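# Lay a springy cord along a drawn line and pin it

## Task

Shape the elastic cord so it follows the line marked on the board, and use the steel blocks to keep it in place. The cord counts as done only if every part of it, from one end to the other, touches the line and rests flat against the board.

## Robot and tools

Robot: two FANUC CRX-5iA six-joint arms, left_arm and right_arm. Each carries a two-finger parallel gripper that opens up to 50 mm. The left arm sits on the +y side. These names do not match the sides of any image. A wrist block of varying shape sticks out up to 12 cm toward the gripper's -y axis and turns with the gripper. The fingers point along the gripper's +z axis and close along its x axis. end_effector_position is the point between the pads, and the fingertips reach 17.5 mm past it.

Frames: the scene frame has its origin at table-top height, halfway between the nominal arm bases. +x points out over the table and +z points up. The bases (scene frame) are left_arm (-0.049, +0.426, 0) and right_arm (-0.053, -0.312, 0), each turned about 2 degrees around z. Each arm's reported positions, orientations and targets are given in that arm's own base frame. Reported values can be off by a few centimetres, more at long reach.

execute_actions(actions, cameras): actions is a list of actions. Each action is a table of up to 15 rows, and each row is one 1/30 s control step. If there are fewer than 15 rows, the last row is held until step 15. A row always has 18 numbers in [-1, 1], even when one arm is idle: left dx, dy, dz, rx, ry, rz, gripper position, force_limit, speed, then the same nine for the right arm. dx to rz are an offset from that arm's Hand target as it stood when the action began. They are not absolute poses. Every row counts from that same start, and sending the same offset again moves the arm further. The offsets use the arm's own base axes, with 1.0 meaning 0.6 m or 180 degrees. rx, ry, rz form one rotation vector, turned about the Hand target point. Send six zeros to leave an arm's pose alone. The gripper numbers are commands every time, including 0, so resend the values you want. Images come back only when actions is empty or cameras names them. Camera names are cam_high, cam_low, cam_board, cam_left_wrist, cam_right_wrist, or ["all"].

Gripper numbers: position +1 is fully open, about -0.65 is pads touching, and -1 grips until an object stops the fingers. force_limit runs from -1 (about 20 N per pad) through 0 (102 N) to +1 (185 N). speed runs from -1 (20 mm/s) through 0 (85) to +1 (150). Both start at +1. A new force or speed only takes effect with a changed position (a change of 0.01 or more).

move(target, speed, blend, stop_force, zero, blocking, cameras): drives each gripper in a straight line. target is one 18-number row, or a list of up to 15 rows. Every row is an offset from the Hand targets at the start of the move, using the same layout, scale and axes as above. speed is the path top speed in m/s, from 0.002 to 1, default 0.25, and turns are capped at twice that in rad/s. blend, in metres, rounds the corners of a list; 0 means stop at each corner. stop_force, from 12 to 80 N with one value for both arms, ends an arm's path when it meets that much push. Use it only slowly, not while the gripper turns, and leave it out when backing off a contact. zero (default true) resets the force baseline first. blocking=false returns after about 0.5 s, and cannot be combined with stop_force. A move lasts at most 10 s and does not avoid obstacles. The result adds a move: line: done, off_target, moving, held or fault. limits=paced means the pose was clipped, and limits=held means steps were withheld by a check.

wait(seconds 0-3600) lets time pass. stop brakes a running move. zoom_image(camera, region [x0,y0,x1,y1] in pixels, at most 504x504) enlarges part of that camera's latest image. read_manual gives the licence texts. finished_scene(scene) ends the current scene for good, and the goal must then hold with no help from the robot.

Results: Hand target is the last commanded pose after clipping, and the next offsets start from it. Each commanded orientation is clipped to within 32 degrees of the measured one. A gripper may settle short of its target, and a later execute_actions call re-requests the target. Flange force is the estimated outside force in gripper axes, and it is noisy. object_status: 0 moving, 1 blocked while opening, 2 blocked while closing (a grip), 3 at the requested position or pads met. position_measured gives the opening as (250 - value) x 0.202 mm. Joint velocities may be listed, or read within noise. Tool commands shows the current gripper commands. MOTOR HOT warns of overheating, which is caused by long loads, outstretched poses or pushing against something unreachable. Overheating ends in a 30-60 s brake.

Hazards: the arms are stiff. Pushing even slightly past a firm contact can cause a fault. Contact torque over the joint limits (144 N m for the big joints, 36 N m for the wrist joints) or 150 N of force stops that arm for 10 s. The clearance check holds back motions that bring the arms too close together. Any arm-to-arm press or hit, including one gripper closing on the other's fingers, can fail the scene. Anything falling or left off the table fails it too. Avoid drops, releasing moving parts, slams and hard pushes. Smooth, quick, low-effort motion is preferred. Loose objects may be nudged now and then by outside causes.

Each tool is called after "Emit:" as name(argument=value, ...), one argument or row to a line, values as JSON.

## Session

Emit:
execute_actions(
  actions=[],
)

Scene clock: 0.00 s.
left_arm: end_effector_position=(+0.4737, -0.3094, +0.2812) position_measured=3 object_status=3 end_effector_quat_wxyz=(+0.053, +0.152, +0.891, -0.424) | right_arm: end_effector_position=(+0.6953, -0.0003, +0.1447) position_measured=2 object_status=3 end_effector_quat_wxyz=(+0.257, +0.058, +0.947, -0.186)
Joint positions: left_arm=[0.025 0.133 -0.357 0.922 -1.317 0.847] | right_arm=[0.372 0.372 -0.246 0.829 -0.792 0.524]
Joint velocities: within noise
Flange force (N): no reading
Hand target: left_arm +0.4737, -0.3094, +0.2812; +0.053, +0.152, +0.891, -0.424 | right_arm +0.6953, -0.0003, +0.1447; +0.257, +0.058, +0.947, -0.186
Tool commands: left_gripper/position=+1.0 left_gripper/force_limit=+1.0 left_gripper/speed=+1.0 right_gripper/position=+1.0 right_gripper/force_limit=+1.0 right_gripper/speed=+1.0

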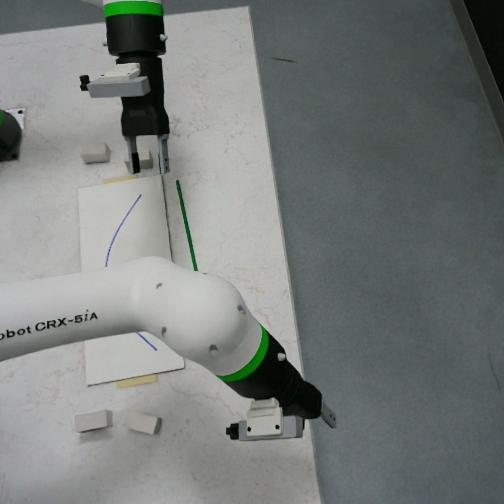

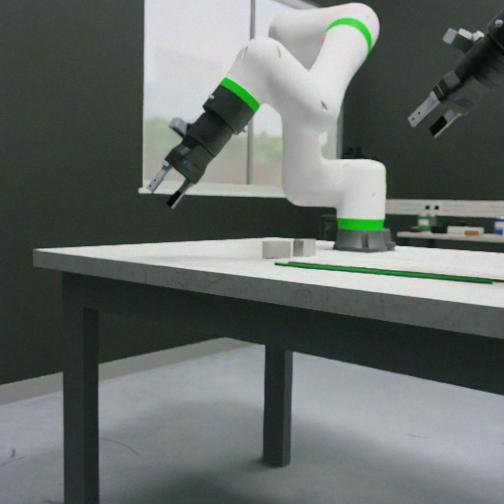

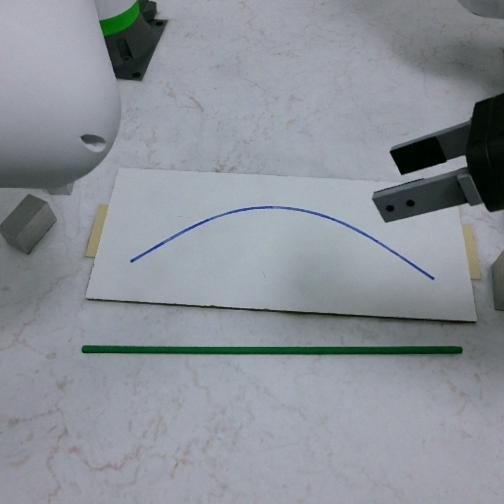

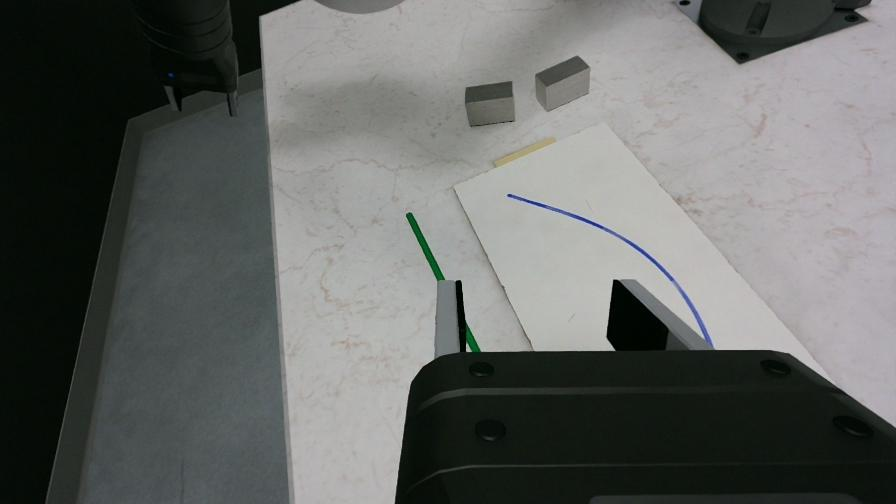

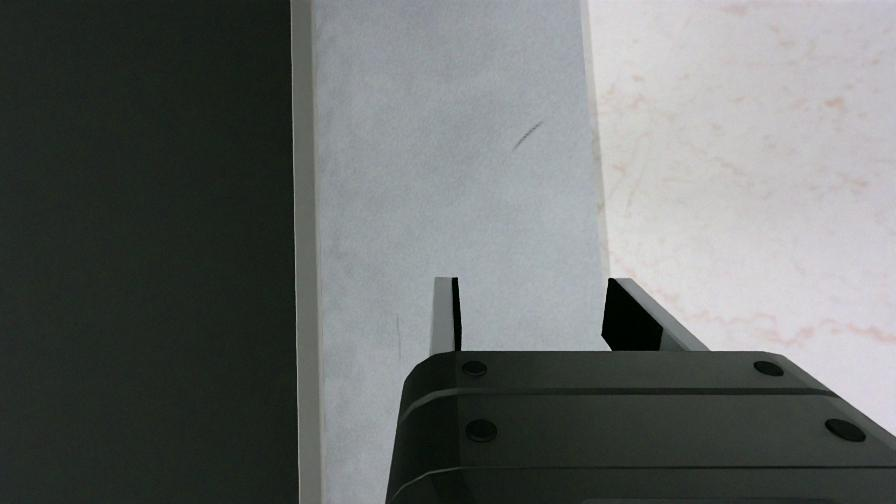

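Emit:
move(
  target=[
    [0,0,0,0,0,0,1,1,1,-0.658,-0.583,0.342,0.12,0.166,0.0375,1,1,1],
    [-0.04,-0.318,0.198,0.28,0.035,0.1005,1,1,1,-0.658,-0.583,0.342,0.12,0.166,0.0375,1,1,1],
  ],
  cameras=["all"],
)

Scene clock: 11.20 s.
left_arm: end_effector_position=(+0.4491, -0.4995, +0.3993) position_measured=3 object_status=3 end_effector_quat_wxyz=(+0.006, +0.001, +1.000, -0.008) | right_arm: end_effector_position=(+0.3005, -0.3501, +0.3499) position_measured=2 object_status=3 end_effector_quat_wxyz=(+0.001, +0.000, +1.000, -0.001)
Joint positions: left_arm=[-0.642 0.872 1.534 0.006 -2.213 2.215] | right_arm=[-0.576 0.043 0.206 0 -1.731 2.147]
Flange force (N): left_arm=no reading | right_arm=[-0.1 3.1 -0.5]
Hand target: left_arm +0.4497, -0.5002, +0.4000; +0.000, +0.001, +1.000, -0.001 | right_arm +0.3005, -0.3501, +0.3499; +0.001, +0.000, +1.000, -0.001
Off the commanded pose: left_arm 0.001 m, 1 deg | right_arm 0.000 m, 0 deg.
elbow stopped short (left arm): the move would have taken joint 3 (elbow) straighter than the controller allows.
move: done

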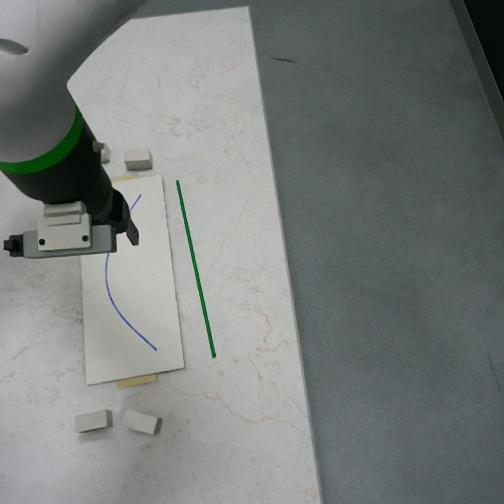

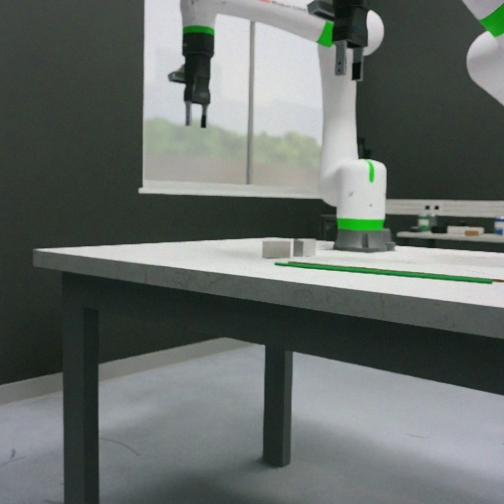

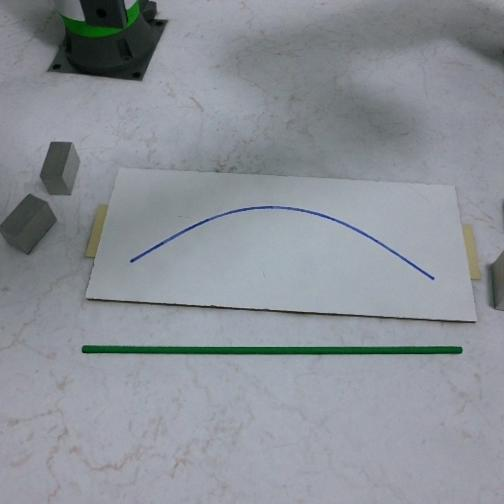

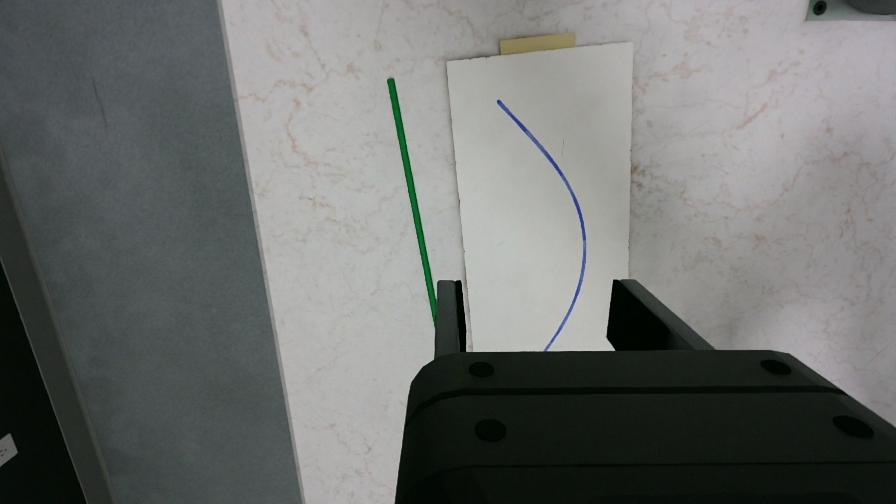

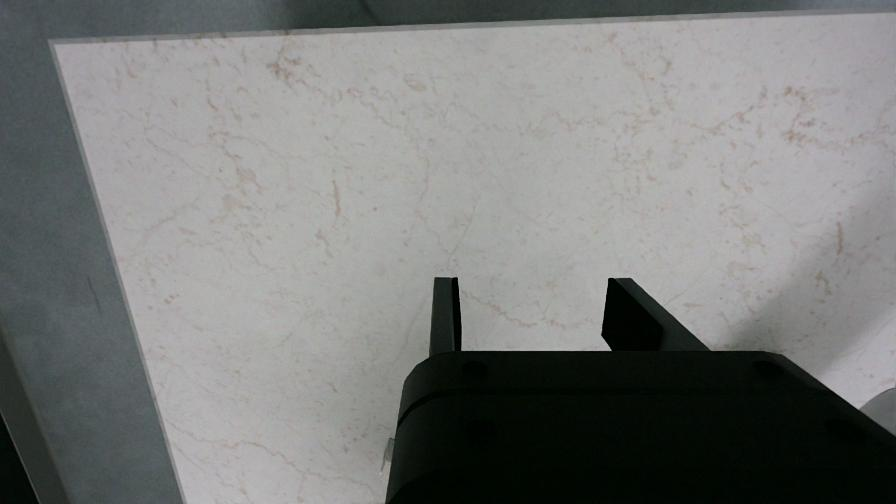

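Emit:
move(
  target=[-0.05,0.417,0,0,0,0,1,1,1,0,0,0,0,0,0,1,1,1],
  cameras=["all"],
)

Emit:
zoom_image(
  camera="cam_left_wrist",
  region=[350, 0, 800, 360],
)

Emit:
zoom_image(
  camera="cam_board",
  region=[0, 120, 504, 380],
)

Scene clock: 16.33 s.
left_arm: end_effector_position=(+0.4197, -0.2500, +0.4000) position_measured=3 object_status=3 end_effector_quat_wxyz=(+0.000, +0.001, +1.000, -0.001) | right_arm: end_effector_position=(+0.3005, -0.3501, +0.3499) position_measured=2 object_status=3 end_effector_quat_wxyz=(+0.001, +0.000, +1.000, -0.001)
Joint positions: left_arm=[-0.267 0.143 0.435 0.001 -1.861 1.837] | right_arm=[-0.576 0.043 0.206 0 -1.731 2.147]
Flange force (N): left_arm=[0.5 4.6 -0.4] | right_arm=[-0.6 2.7 -1.3]
Hand target: left_arm +0.4197, -0.2500, +0.4000; +0.000, +0.001, +1.000, -0.001 | right_arm +0.3005, -0.3501, +0.3499; +0.001, +0.000, +1.000, -0.001
Off the commanded pose: left_arm 0.000 m, 0 deg | right_arm 0.000 m, 0 deg.
move: done

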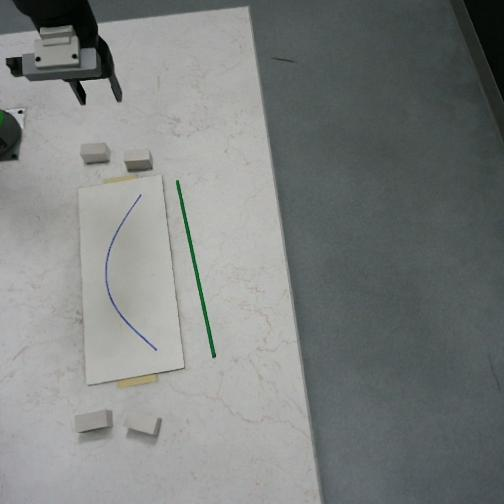

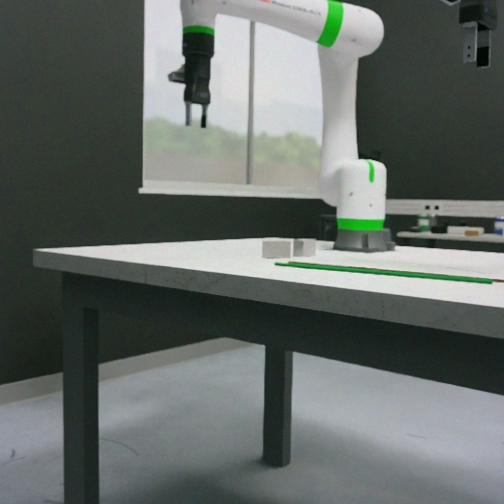

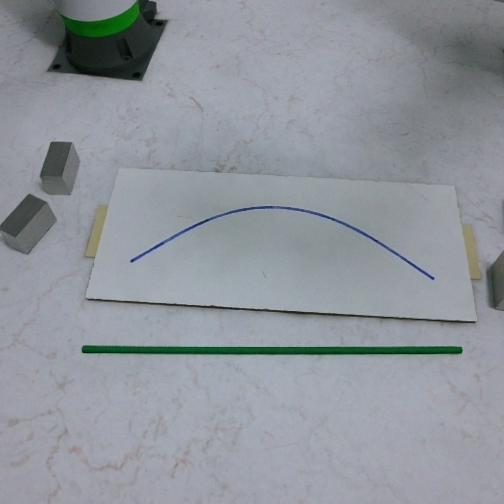

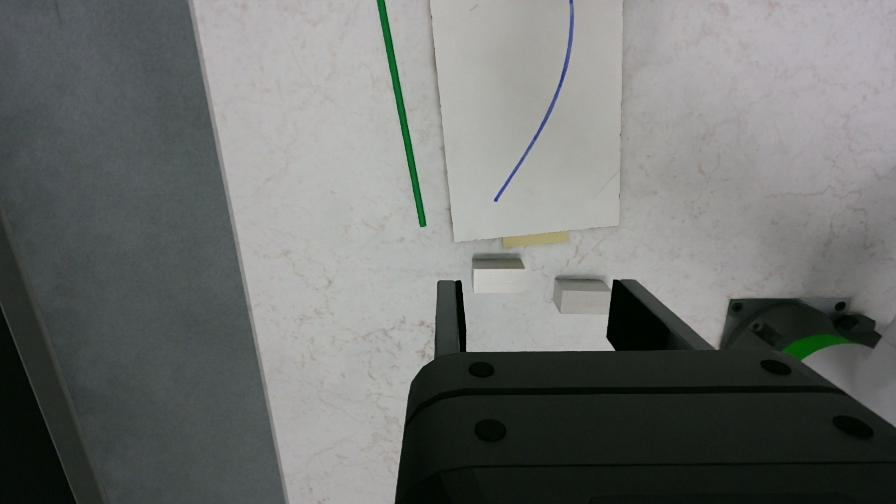

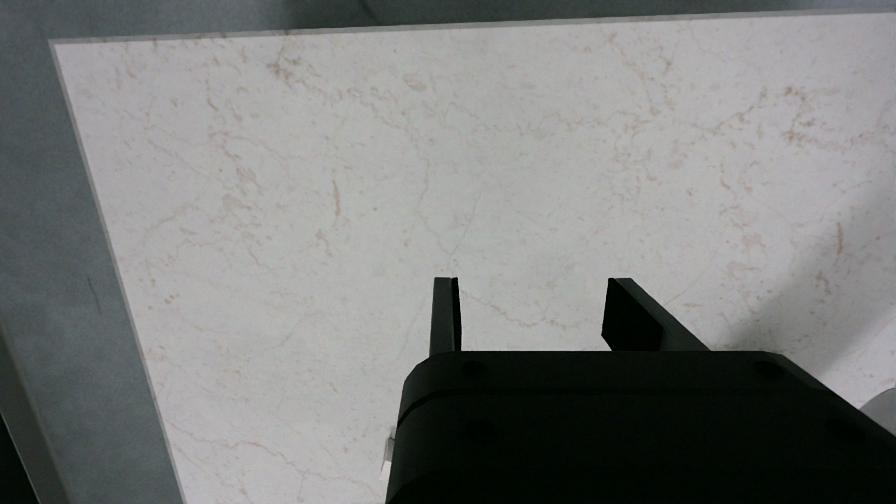

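Scaled by 1.120.

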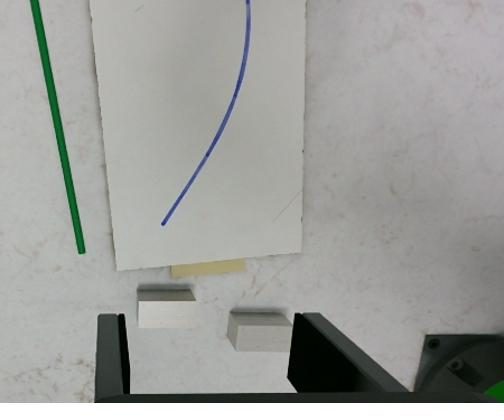

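Scaled by 1.000.

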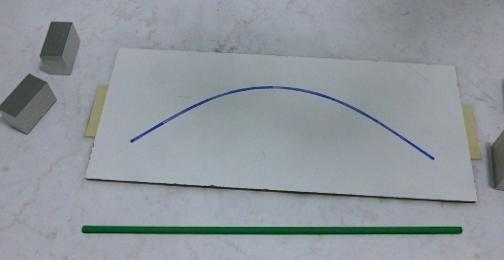

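Emit:
zoom_image(
  camera="cam_board",
  region=[80, 160, 290, 330],
)

Emit:
zoom_image(
  camera="cam_board",
  region=[270, 160, 480, 330],
)

Emit:
zoom_image(
  camera="cam_board",
  region=[0, 120, 130, 270],
)

Emit:
zoom_image(
  camera="cam_left_wrist",
  region=[440, 200, 640, 350],
)

Scaled by 2.400.

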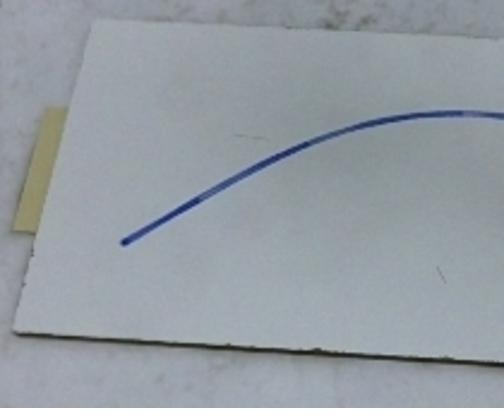

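Scaled by 2.400.

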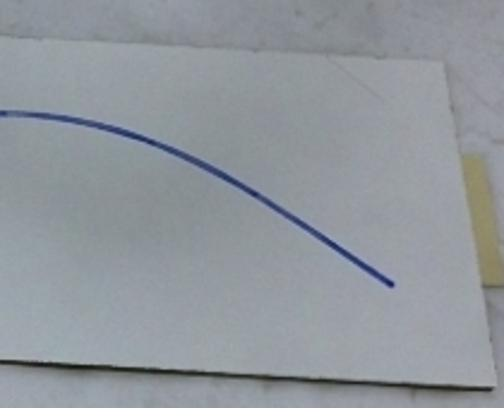

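Scaled by 3.360.

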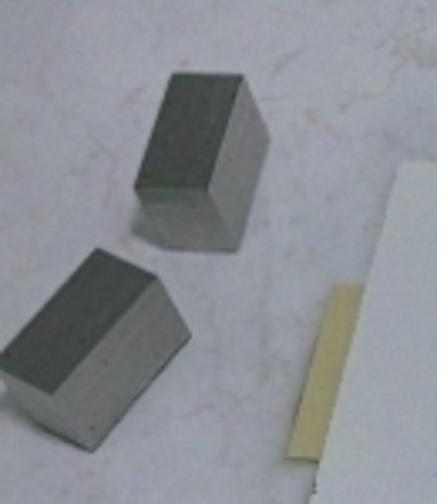

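Scaled by 2.520.

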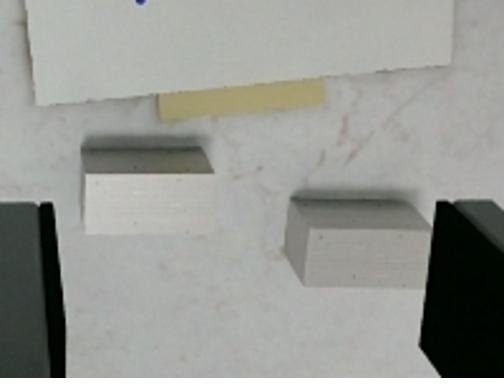

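Emit:
move(
  target=[0.1338,-0.2363,-0.5,0,0,0.0489,0,-1,1,0,0,0,0,0,0,1,1,1],
  cameras=["all"],
)

Scene clock: 28.67 s.
left_arm: end_effector_position=(+0.5000, -0.3918, +0.1000) position_measured=152 object_status=3 end_effector_quat_wxyz=(+0.001, -0.076, +0.997, -0.001) | right_arm: end_effector_position=(+0.3005, -0.3501, +0.3499) position_measured=2 object_status=3 end_effector_quat_wxyz=(+0.001, +0.000, +1.000, -0.001)
Joint positions: left_arm=[-0.458 0.535 0.245 0.001 -1.279 2.181] | right_arm=[-0.576 0.043 0.206 0 -1.731 2.147]
Flange force (N): left_arm=[-0.6 3.2 -1.3] | right_arm=[-0.1 2.9 -0.7]
Hand target: left_arm +0.5000, -0.3918, +0.1000; +0.000, -0.076, +0.997, -0.001 | right_arm +0.3005, -0.3501, +0.3499; +0.001, +0.000, +1.000, -0.001
Off the commanded pose: left_arm 0.000 m, 0 deg | right_arm 0.000 m, 0 deg.
move: done

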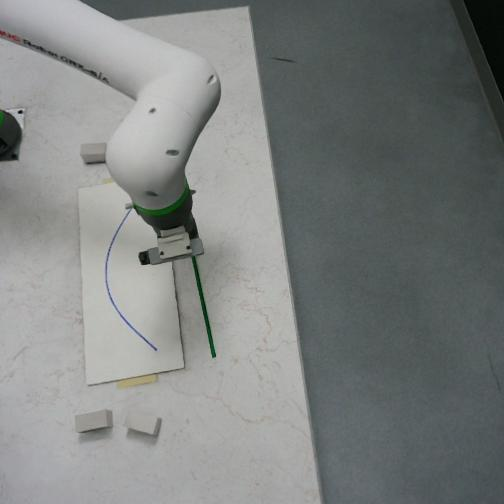

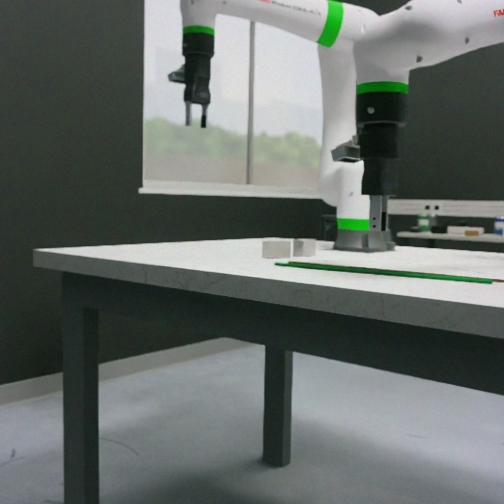

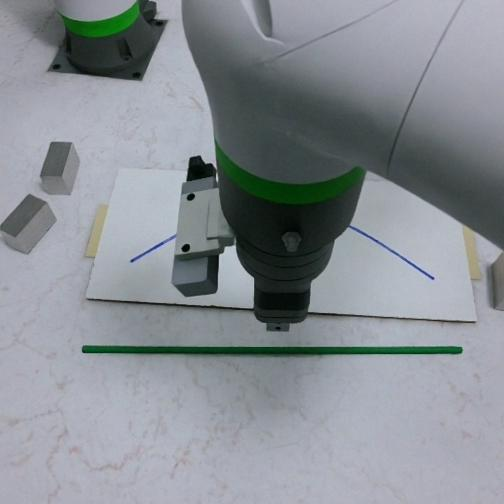

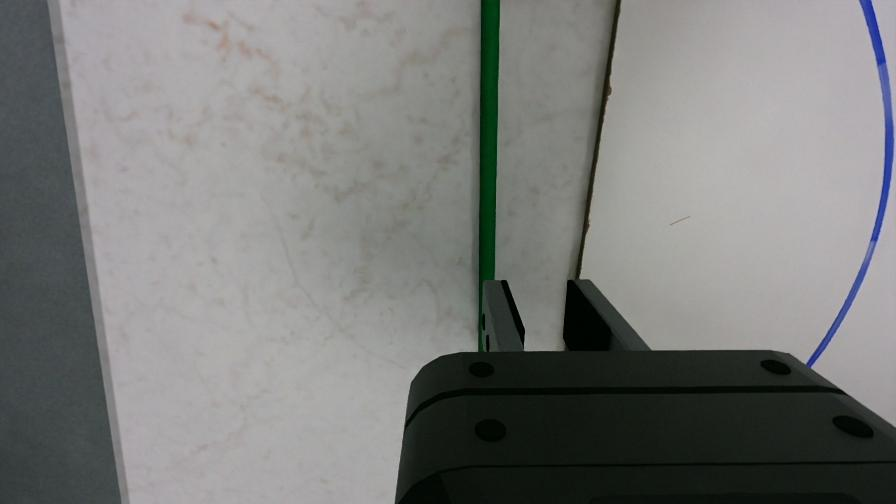

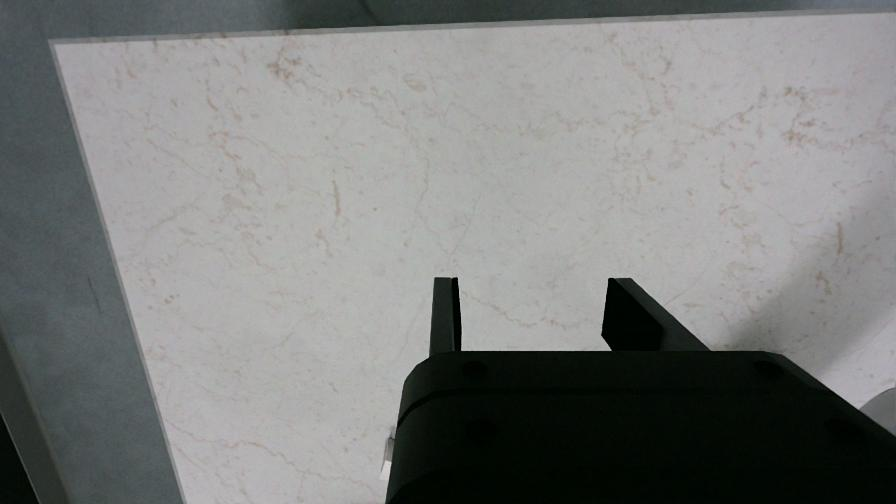

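Emit:
move(
  target=[0.0117,0,-0.1,0,0,0,0,-1,1,0,0,0,0,0,0,1,1,1],
  cameras=["cam_left_wrist"],
)

Scene clock: 30.40 s.
left_arm: end_effector_position=(+0.5070, -0.3918, +0.0400) position_measured=152 object_status=3 end_effector_quat_wxyz=(+0.001, -0.076, +0.997, -0.001) | right_arm: end_effector_position=(+0.3005, -0.3501, +0.3499) position_measured=2 object_status=3 end_effector_quat_wxyz=(+0.001, +0.000, +1.000, -0.001)
Joint positions: left_arm=[-0.453 0.6 0.196 0.001 -1.165 2.176] | right_arm=[-0.576 0.043 0.206 0 -1.731 2.147]
Flange force (N): left_arm=[0.2 3.4 -1.5] | right_arm=[-0.6 2.8 -0.4]
Hand target: left_arm +0.5070, -0.3918, +0.0400; +0.000, -0.076, +0.997, -0.001 | right_arm +0.3005, -0.3501, +0.3499; +0.001, +0.000, +1.000, -0.001
Off the commanded pose: left_arm 0.000 m, 0 deg | right_arm 0.000 m, 0 deg.
move: done

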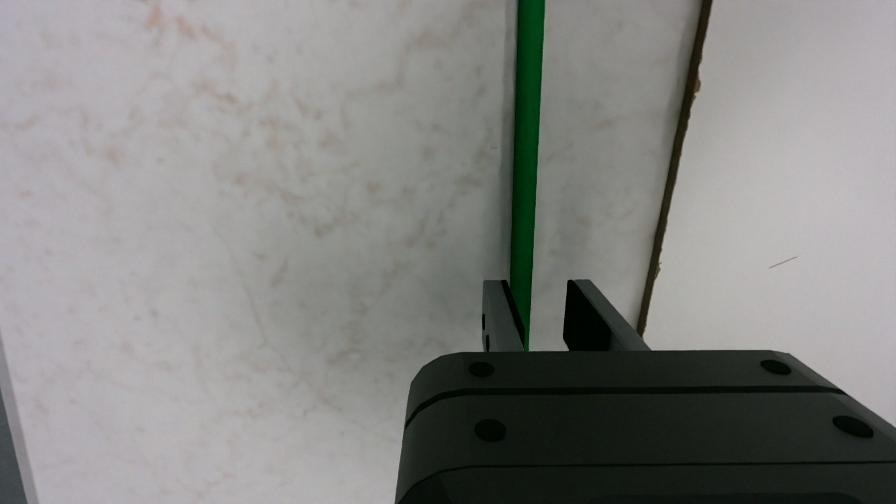

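Emit:
move(
  target=[0.0033,0,-0.0317,0,0,0,0,-1,1,0,0,0,0,0,0,1,1,1],
  stop_force=14,
  speed=0.02,
)

Emit:
move(
  target=[0,0,0,0,0,0,-1,-1,-0.5,0,0,0,0,0,0,1,1,1],
  cameras=["cam_left_wrist","cam_board"],
)

Scene clock: 33.03 s.
left_arm: end_effector_position=(+0.5090, -0.3918, +0.0210) position_measured=152 object_status=3 end_effector_quat_wxyz=(+0.000, -0.076, +0.997, -0.001) | right_arm: end_effector_position=(+0.3005, -0.3501, +0.3499) position_measured=2 object_status=3 end_effector_quat_wxyz=(+0.001, +0.000, +1.000, -0.001)
Joint positions: left_arm=[-0.452 0.623 0.184 0.001 -1.131 2.175] | right_arm=[-0.576 0.043 0.206 0 -1.731 2.147]
Flange force (N): left_arm=[-0.4 3.5 -1.6] | right_arm=[-0.9 3.4 -0.9]
Hand target: left_arm +0.5090, -0.3918, +0.0210; +0.000, -0.076, +0.997, -0.001 | right_arm +0.3005, -0.3501, +0.3499; +0.001, +0.000, +1.000, -0.001
Off the commanded pose: left_arm 0.000 m, 0 deg | right_arm 0.000 m, 0 deg.
move: done

Scene clock: 33.53 s.
left_arm: end_effector_position=(+0.5090, -0.3918, +0.0210) position_measured=214 object_status=2 end_effector_quat_wxyz=(+0.000, -0.076, +0.997, -0.001) | right_arm: end_effector_position=(+0.3005, -0.3501, +0.3499) position_measured=2 object_status=3 end_effector_quat_wxyz=(+0.001, +0.000, +1.000, -0.001)
Joint positions: left_arm=[-0.452 0.623 0.184 0.001 -1.131 2.175] | right_arm=[-0.576 0.043 0.206 0 -1.731 2.147]
Flange force (N): left_arm=[-0.9 3.4 -2.1] | right_arm=[0.1 4.3 0.1]
Hand target: left_arm +0.5090, -0.3918, +0.0210; +0.000, -0.076, +0.997, -0.001 | right_arm +0.3005, -0.3501, +0.3499; +0.001, +0.000, +1.000, -0.001
Off the commanded pose: left_arm 0.000 m, 0 deg | right_arm 0.000 m, 0 deg.
move: done
Images, in order (width x height): cam_board 504x504, cam_left_wrist 896x504.

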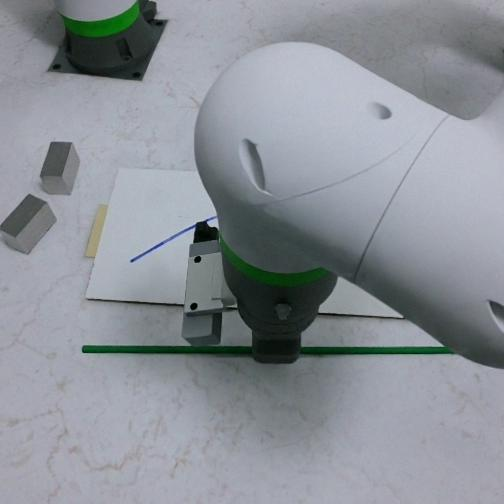

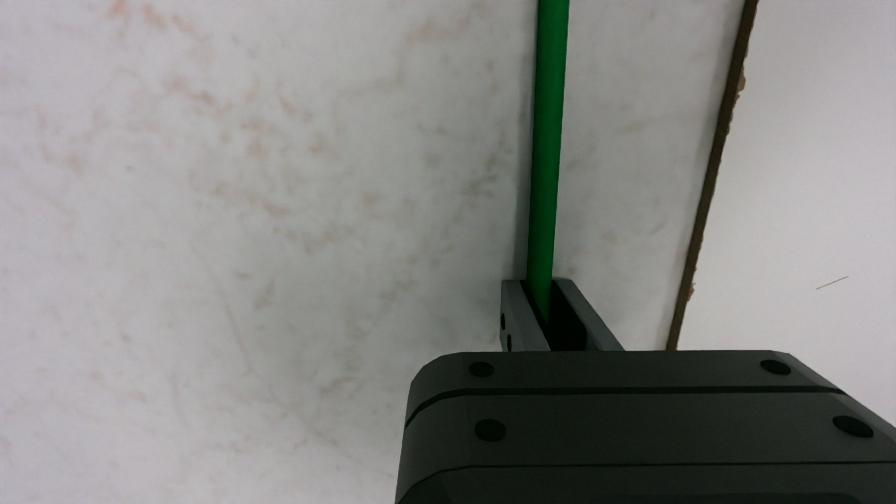

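Emit:
move(
  target=[
    [0,0,0.1,0,0,0,-1,-1,-0.5,0,0,0,0,0,0,1,1,1],
    [-0.3347,-0.0212,0.1,0,0,-0.0267,-1,-1,-0.5,0,0,0,0,0,0,1,1,1],
    [-0.3347,-0.0212,0.03,0,0,-0.0267,-1,-1,-0.5,0,0,0,0,0,0,1,1,1],
  ],
  blend=[0.02,0.02,0],
  cameras=["cam_high","cam_board","cam_left_wrist"],
)

Scene clock: 35.80 s.
left_arm: end_effector_position=(+0.3082, -0.4045, +0.0390) position_measured=214 object_status=2 end_effector_quat_wxyz=(+0.000, -0.034, +0.999, -0.001) | right_arm: end_effector_position=(+0.3005, -0.3501, +0.3499) position_measured=2 object_status=3 end_effector_quat_wxyz=(+0.001, +0.000, +1.000, -0.001)
Joint positions: left_arm=[-0.661 0.305 -0.239 0.001 -1.025 2.3] | right_arm=[-0.576 0.043 0.206 0 -1.731 2.147]
Flange force (N): left_arm=[-1.5 3.6 -1.9] | right_arm=[-0.8 3.5 -0.6]
Hand target: left_arm +0.3081, -0.4045, +0.0390; +0.000, -0.034, +0.999, -0.001 | right_arm +0.3005, -0.3501, +0.3499; +0.001, +0.000, +1.000, -0.001
Off the commanded pose: left_arm 0.000 m, 0 deg | right_arm 0.000 m, 0 deg.
move: done

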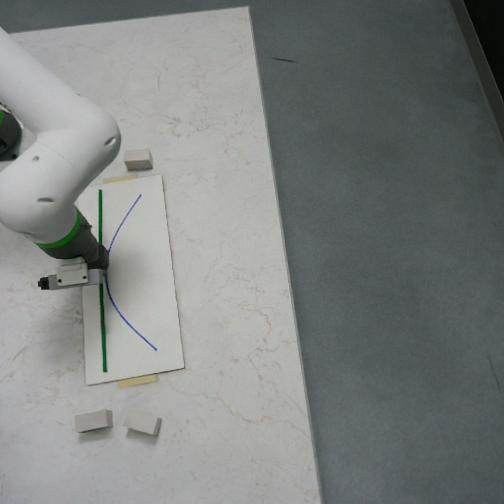

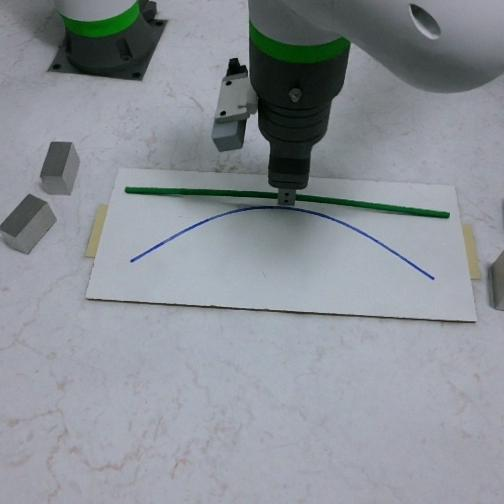

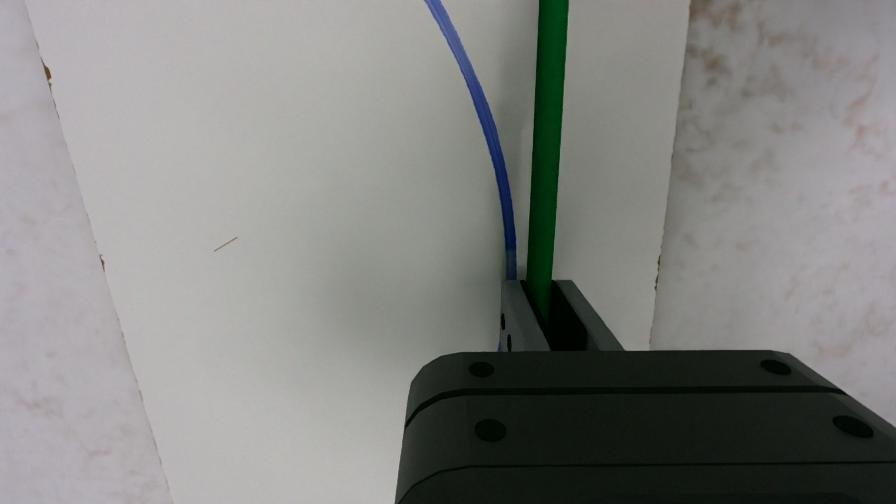

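Emit:
move(
  target=[0.0083,-0.0033,-0.024,0,0,0,-1,-1,-0.5,0,0,0,0,0,0,1,1,1],
  stop_force=12,
  speed=0.01,
  cameras=["cam_board","cam_left_wrist"],
)

Scene clock: 38.70 s.
left_arm: end_effector_position=(+0.3125, -0.4062, +0.0264) position_measured=214 object_status=2 end_effector_quat_wxyz=(+0.000, -0.034, +0.999, -0.001) | right_arm: end_effector_position=(+0.3005, -0.3501, +0.3499) position_measured=2 object_status=3 end_effector_quat_wxyz=(+0.001, +0.000, +1.000, -0.001)
Joint positions: left_arm=[-0.658 0.331 -0.239 0.001 -0.999 2.297] | right_arm=[-0.576 0.043 0.206 0 -1.731 2.147]
Flange force (N): left_arm=[6.3 14.3 -27.6] | right_arm=[-0.2 2.9 -0.7]
Hand target: left_arm +0.3125, -0.4062, +0.0264; +0.000, -0.034, +0.999, -0.001 (not the last commanded pose) | right_arm +0.3005, -0.3501, +0.3499; +0.001, +0.000, +1.000, -0.001
Off the commanded pose: left_arm 0.002 m, 0 deg | right_arm 0.000 m, 0 deg.
move: contact (left_arm)

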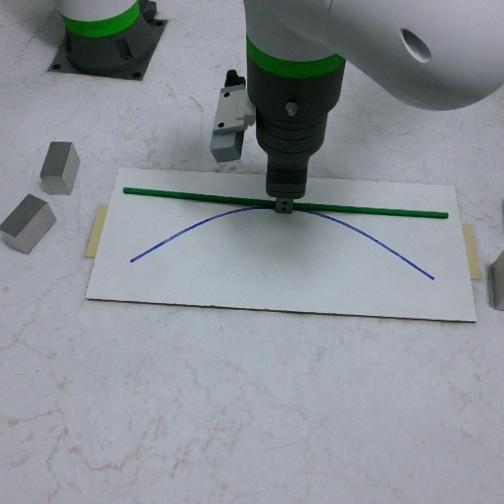

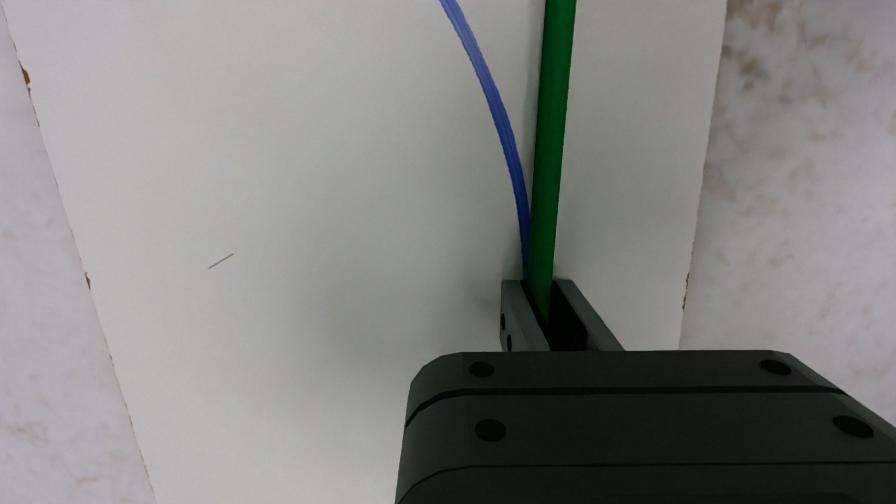

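Emit:
move(
  target=[
    [0,0,0,0,0,0,0,-1,0,0,0,0,0,0,0,1,1,1],
    [0,0,0.2,0,0,0,0,-1,0,0,0,0,0,0,0,1,1,1],
    [0.1258,0.472,0.206,0,0,-0.522,0,-1,0,0.066,0.617,-0.083,0,0,-0.5,1,1,1],
  ],
  blend=[0,0.02,0],
  cameras=["all"],
)

Scene clock: 47.07 s.
left_arm: end_effector_position=(+0.3879, -0.1230, +0.1500) position_measured=152 object_status=3 end_effector_quat_wxyz=(+0.000, +0.707, +0.707, -0.001) | right_arm: end_effector_position=(+0.3401, +0.0201, +0.3001) position_measured=2 object_status=3 end_effector_quat_wxyz=(+0.000, +0.707, +0.707, -0.001)
Joint positions: left_arm=[0.019 -0.058 -0.365 0.001 -1.265 -0.019] | right_arm=[0.451 -0.279 -0.197 0.001 -1.655 -0.451]
Flange force (N): left_arm=[4.6 -3.0 -2.3] | right_arm=[2.2 -1.7 -1.1]
Hand target: left_arm +0.3880, -0.1230, +0.1500; +0.000, +0.707, +0.707, -0.001 | right_arm +0.3401, +0.0201, +0.3001; +0.000, +0.707, +0.707, -0.001
Off the commanded pose: left_arm 0.000 m, 0 deg | right_arm 0.000 m, 0 deg.
move: done

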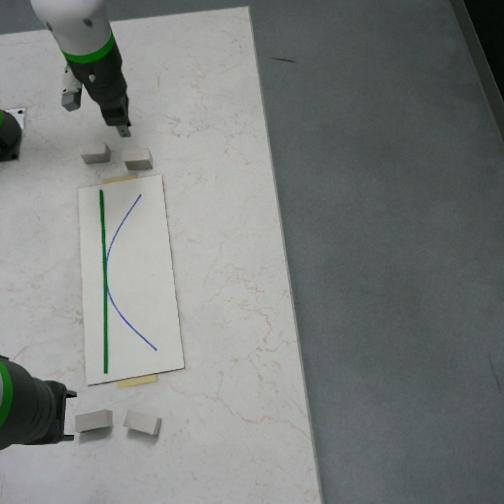

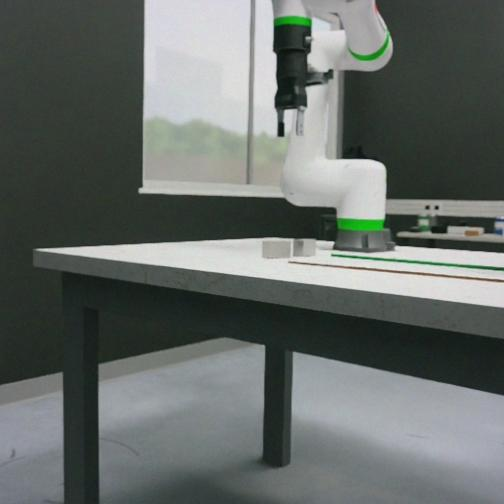

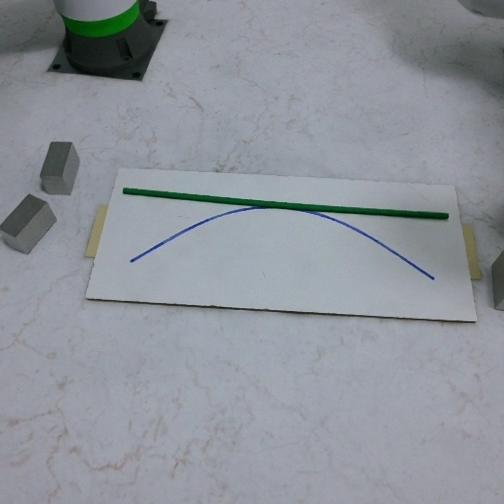

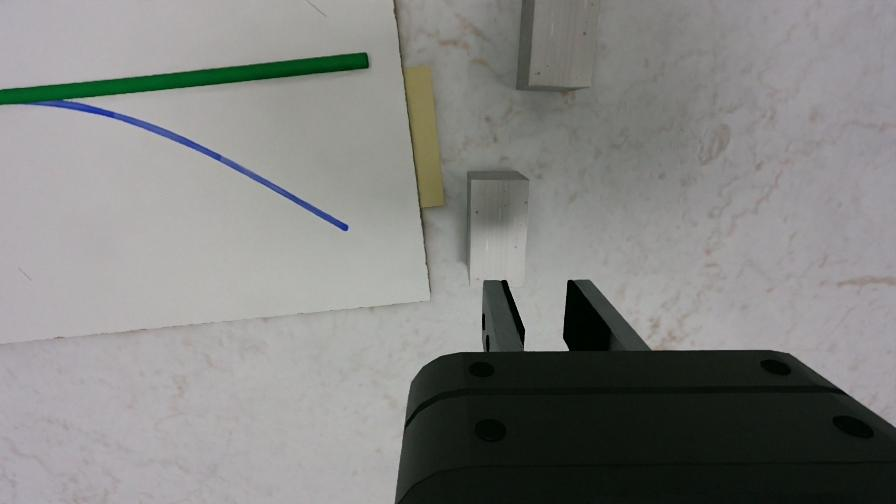

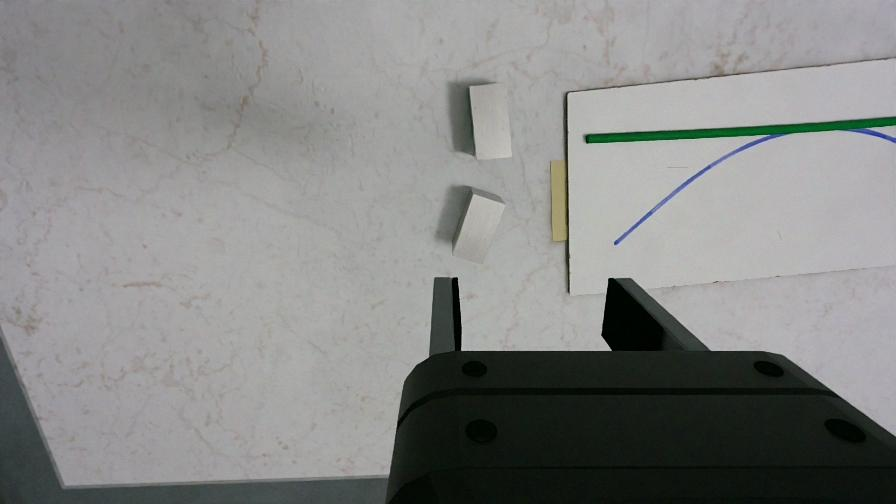

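Emit:
move(
  target=[0,-0.0033,-0.1,0,0,0,1,-0.7,0,0.0677,0.007,-0.3,0,0,-0.095,1,-0.7,0],
  cameras=["cam_left_wrist","cam_right_wrist"],
)

Scene clock: 52.33 s.
left_arm: end_effector_position=(+0.3880, -0.1250, +0.0900) position_measured=3 object_status=3 end_effector_quat_wxyz=(+0.000, +0.707, +0.707, -0.001) | right_arm: end_effector_position=(+0.3807, +0.0243, +0.1201) position_measured=2 object_status=3 end_effector_quat_wxyz=(+0.000, +0.804, +0.594, -0.001)
Joint positions: left_arm=[0.014 0.003 -0.456 0.001 -1.113 -0.014] | right_arm=[0.412 -0.099 -0.476 0 -1.196 -0.71]
Flange force (N): left_arm=[4.7 -2.3 -1.6] | right_arm=[1.8 -2.3 -0.9]
Hand target: left_arm +0.3880, -0.1250, +0.0900; +0.000, +0.707, +0.707, -0.001 | right_arm +0.3807, +0.0243, +0.1201; +0.000, +0.804, +0.594, -0.001
Off the commanded pose: left_arm 0.000 m, 0 deg | right_arm 0.000 m, 0 deg.
move: done

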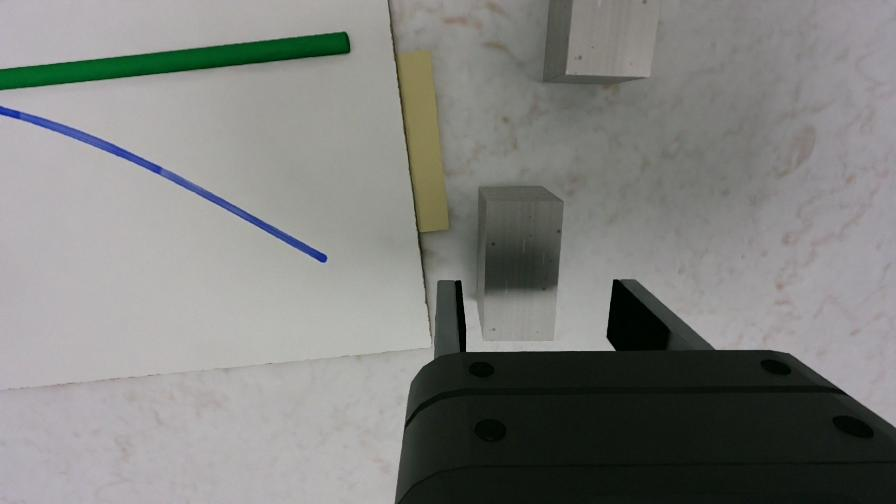

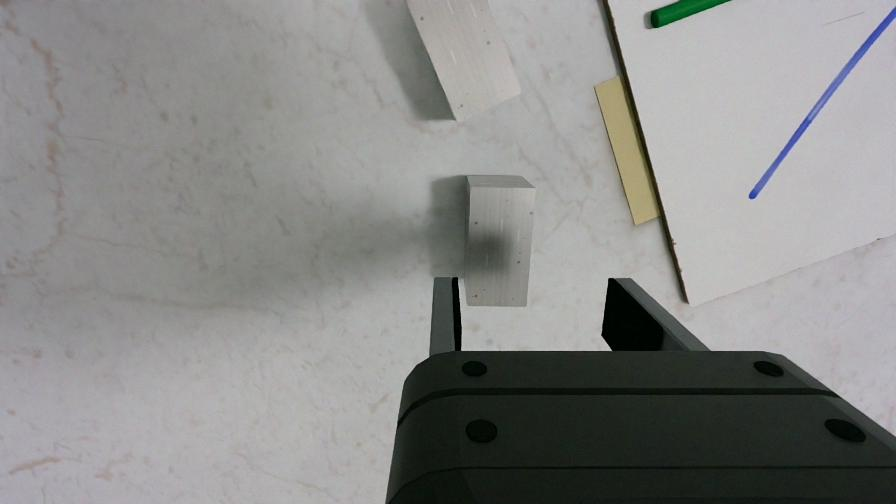

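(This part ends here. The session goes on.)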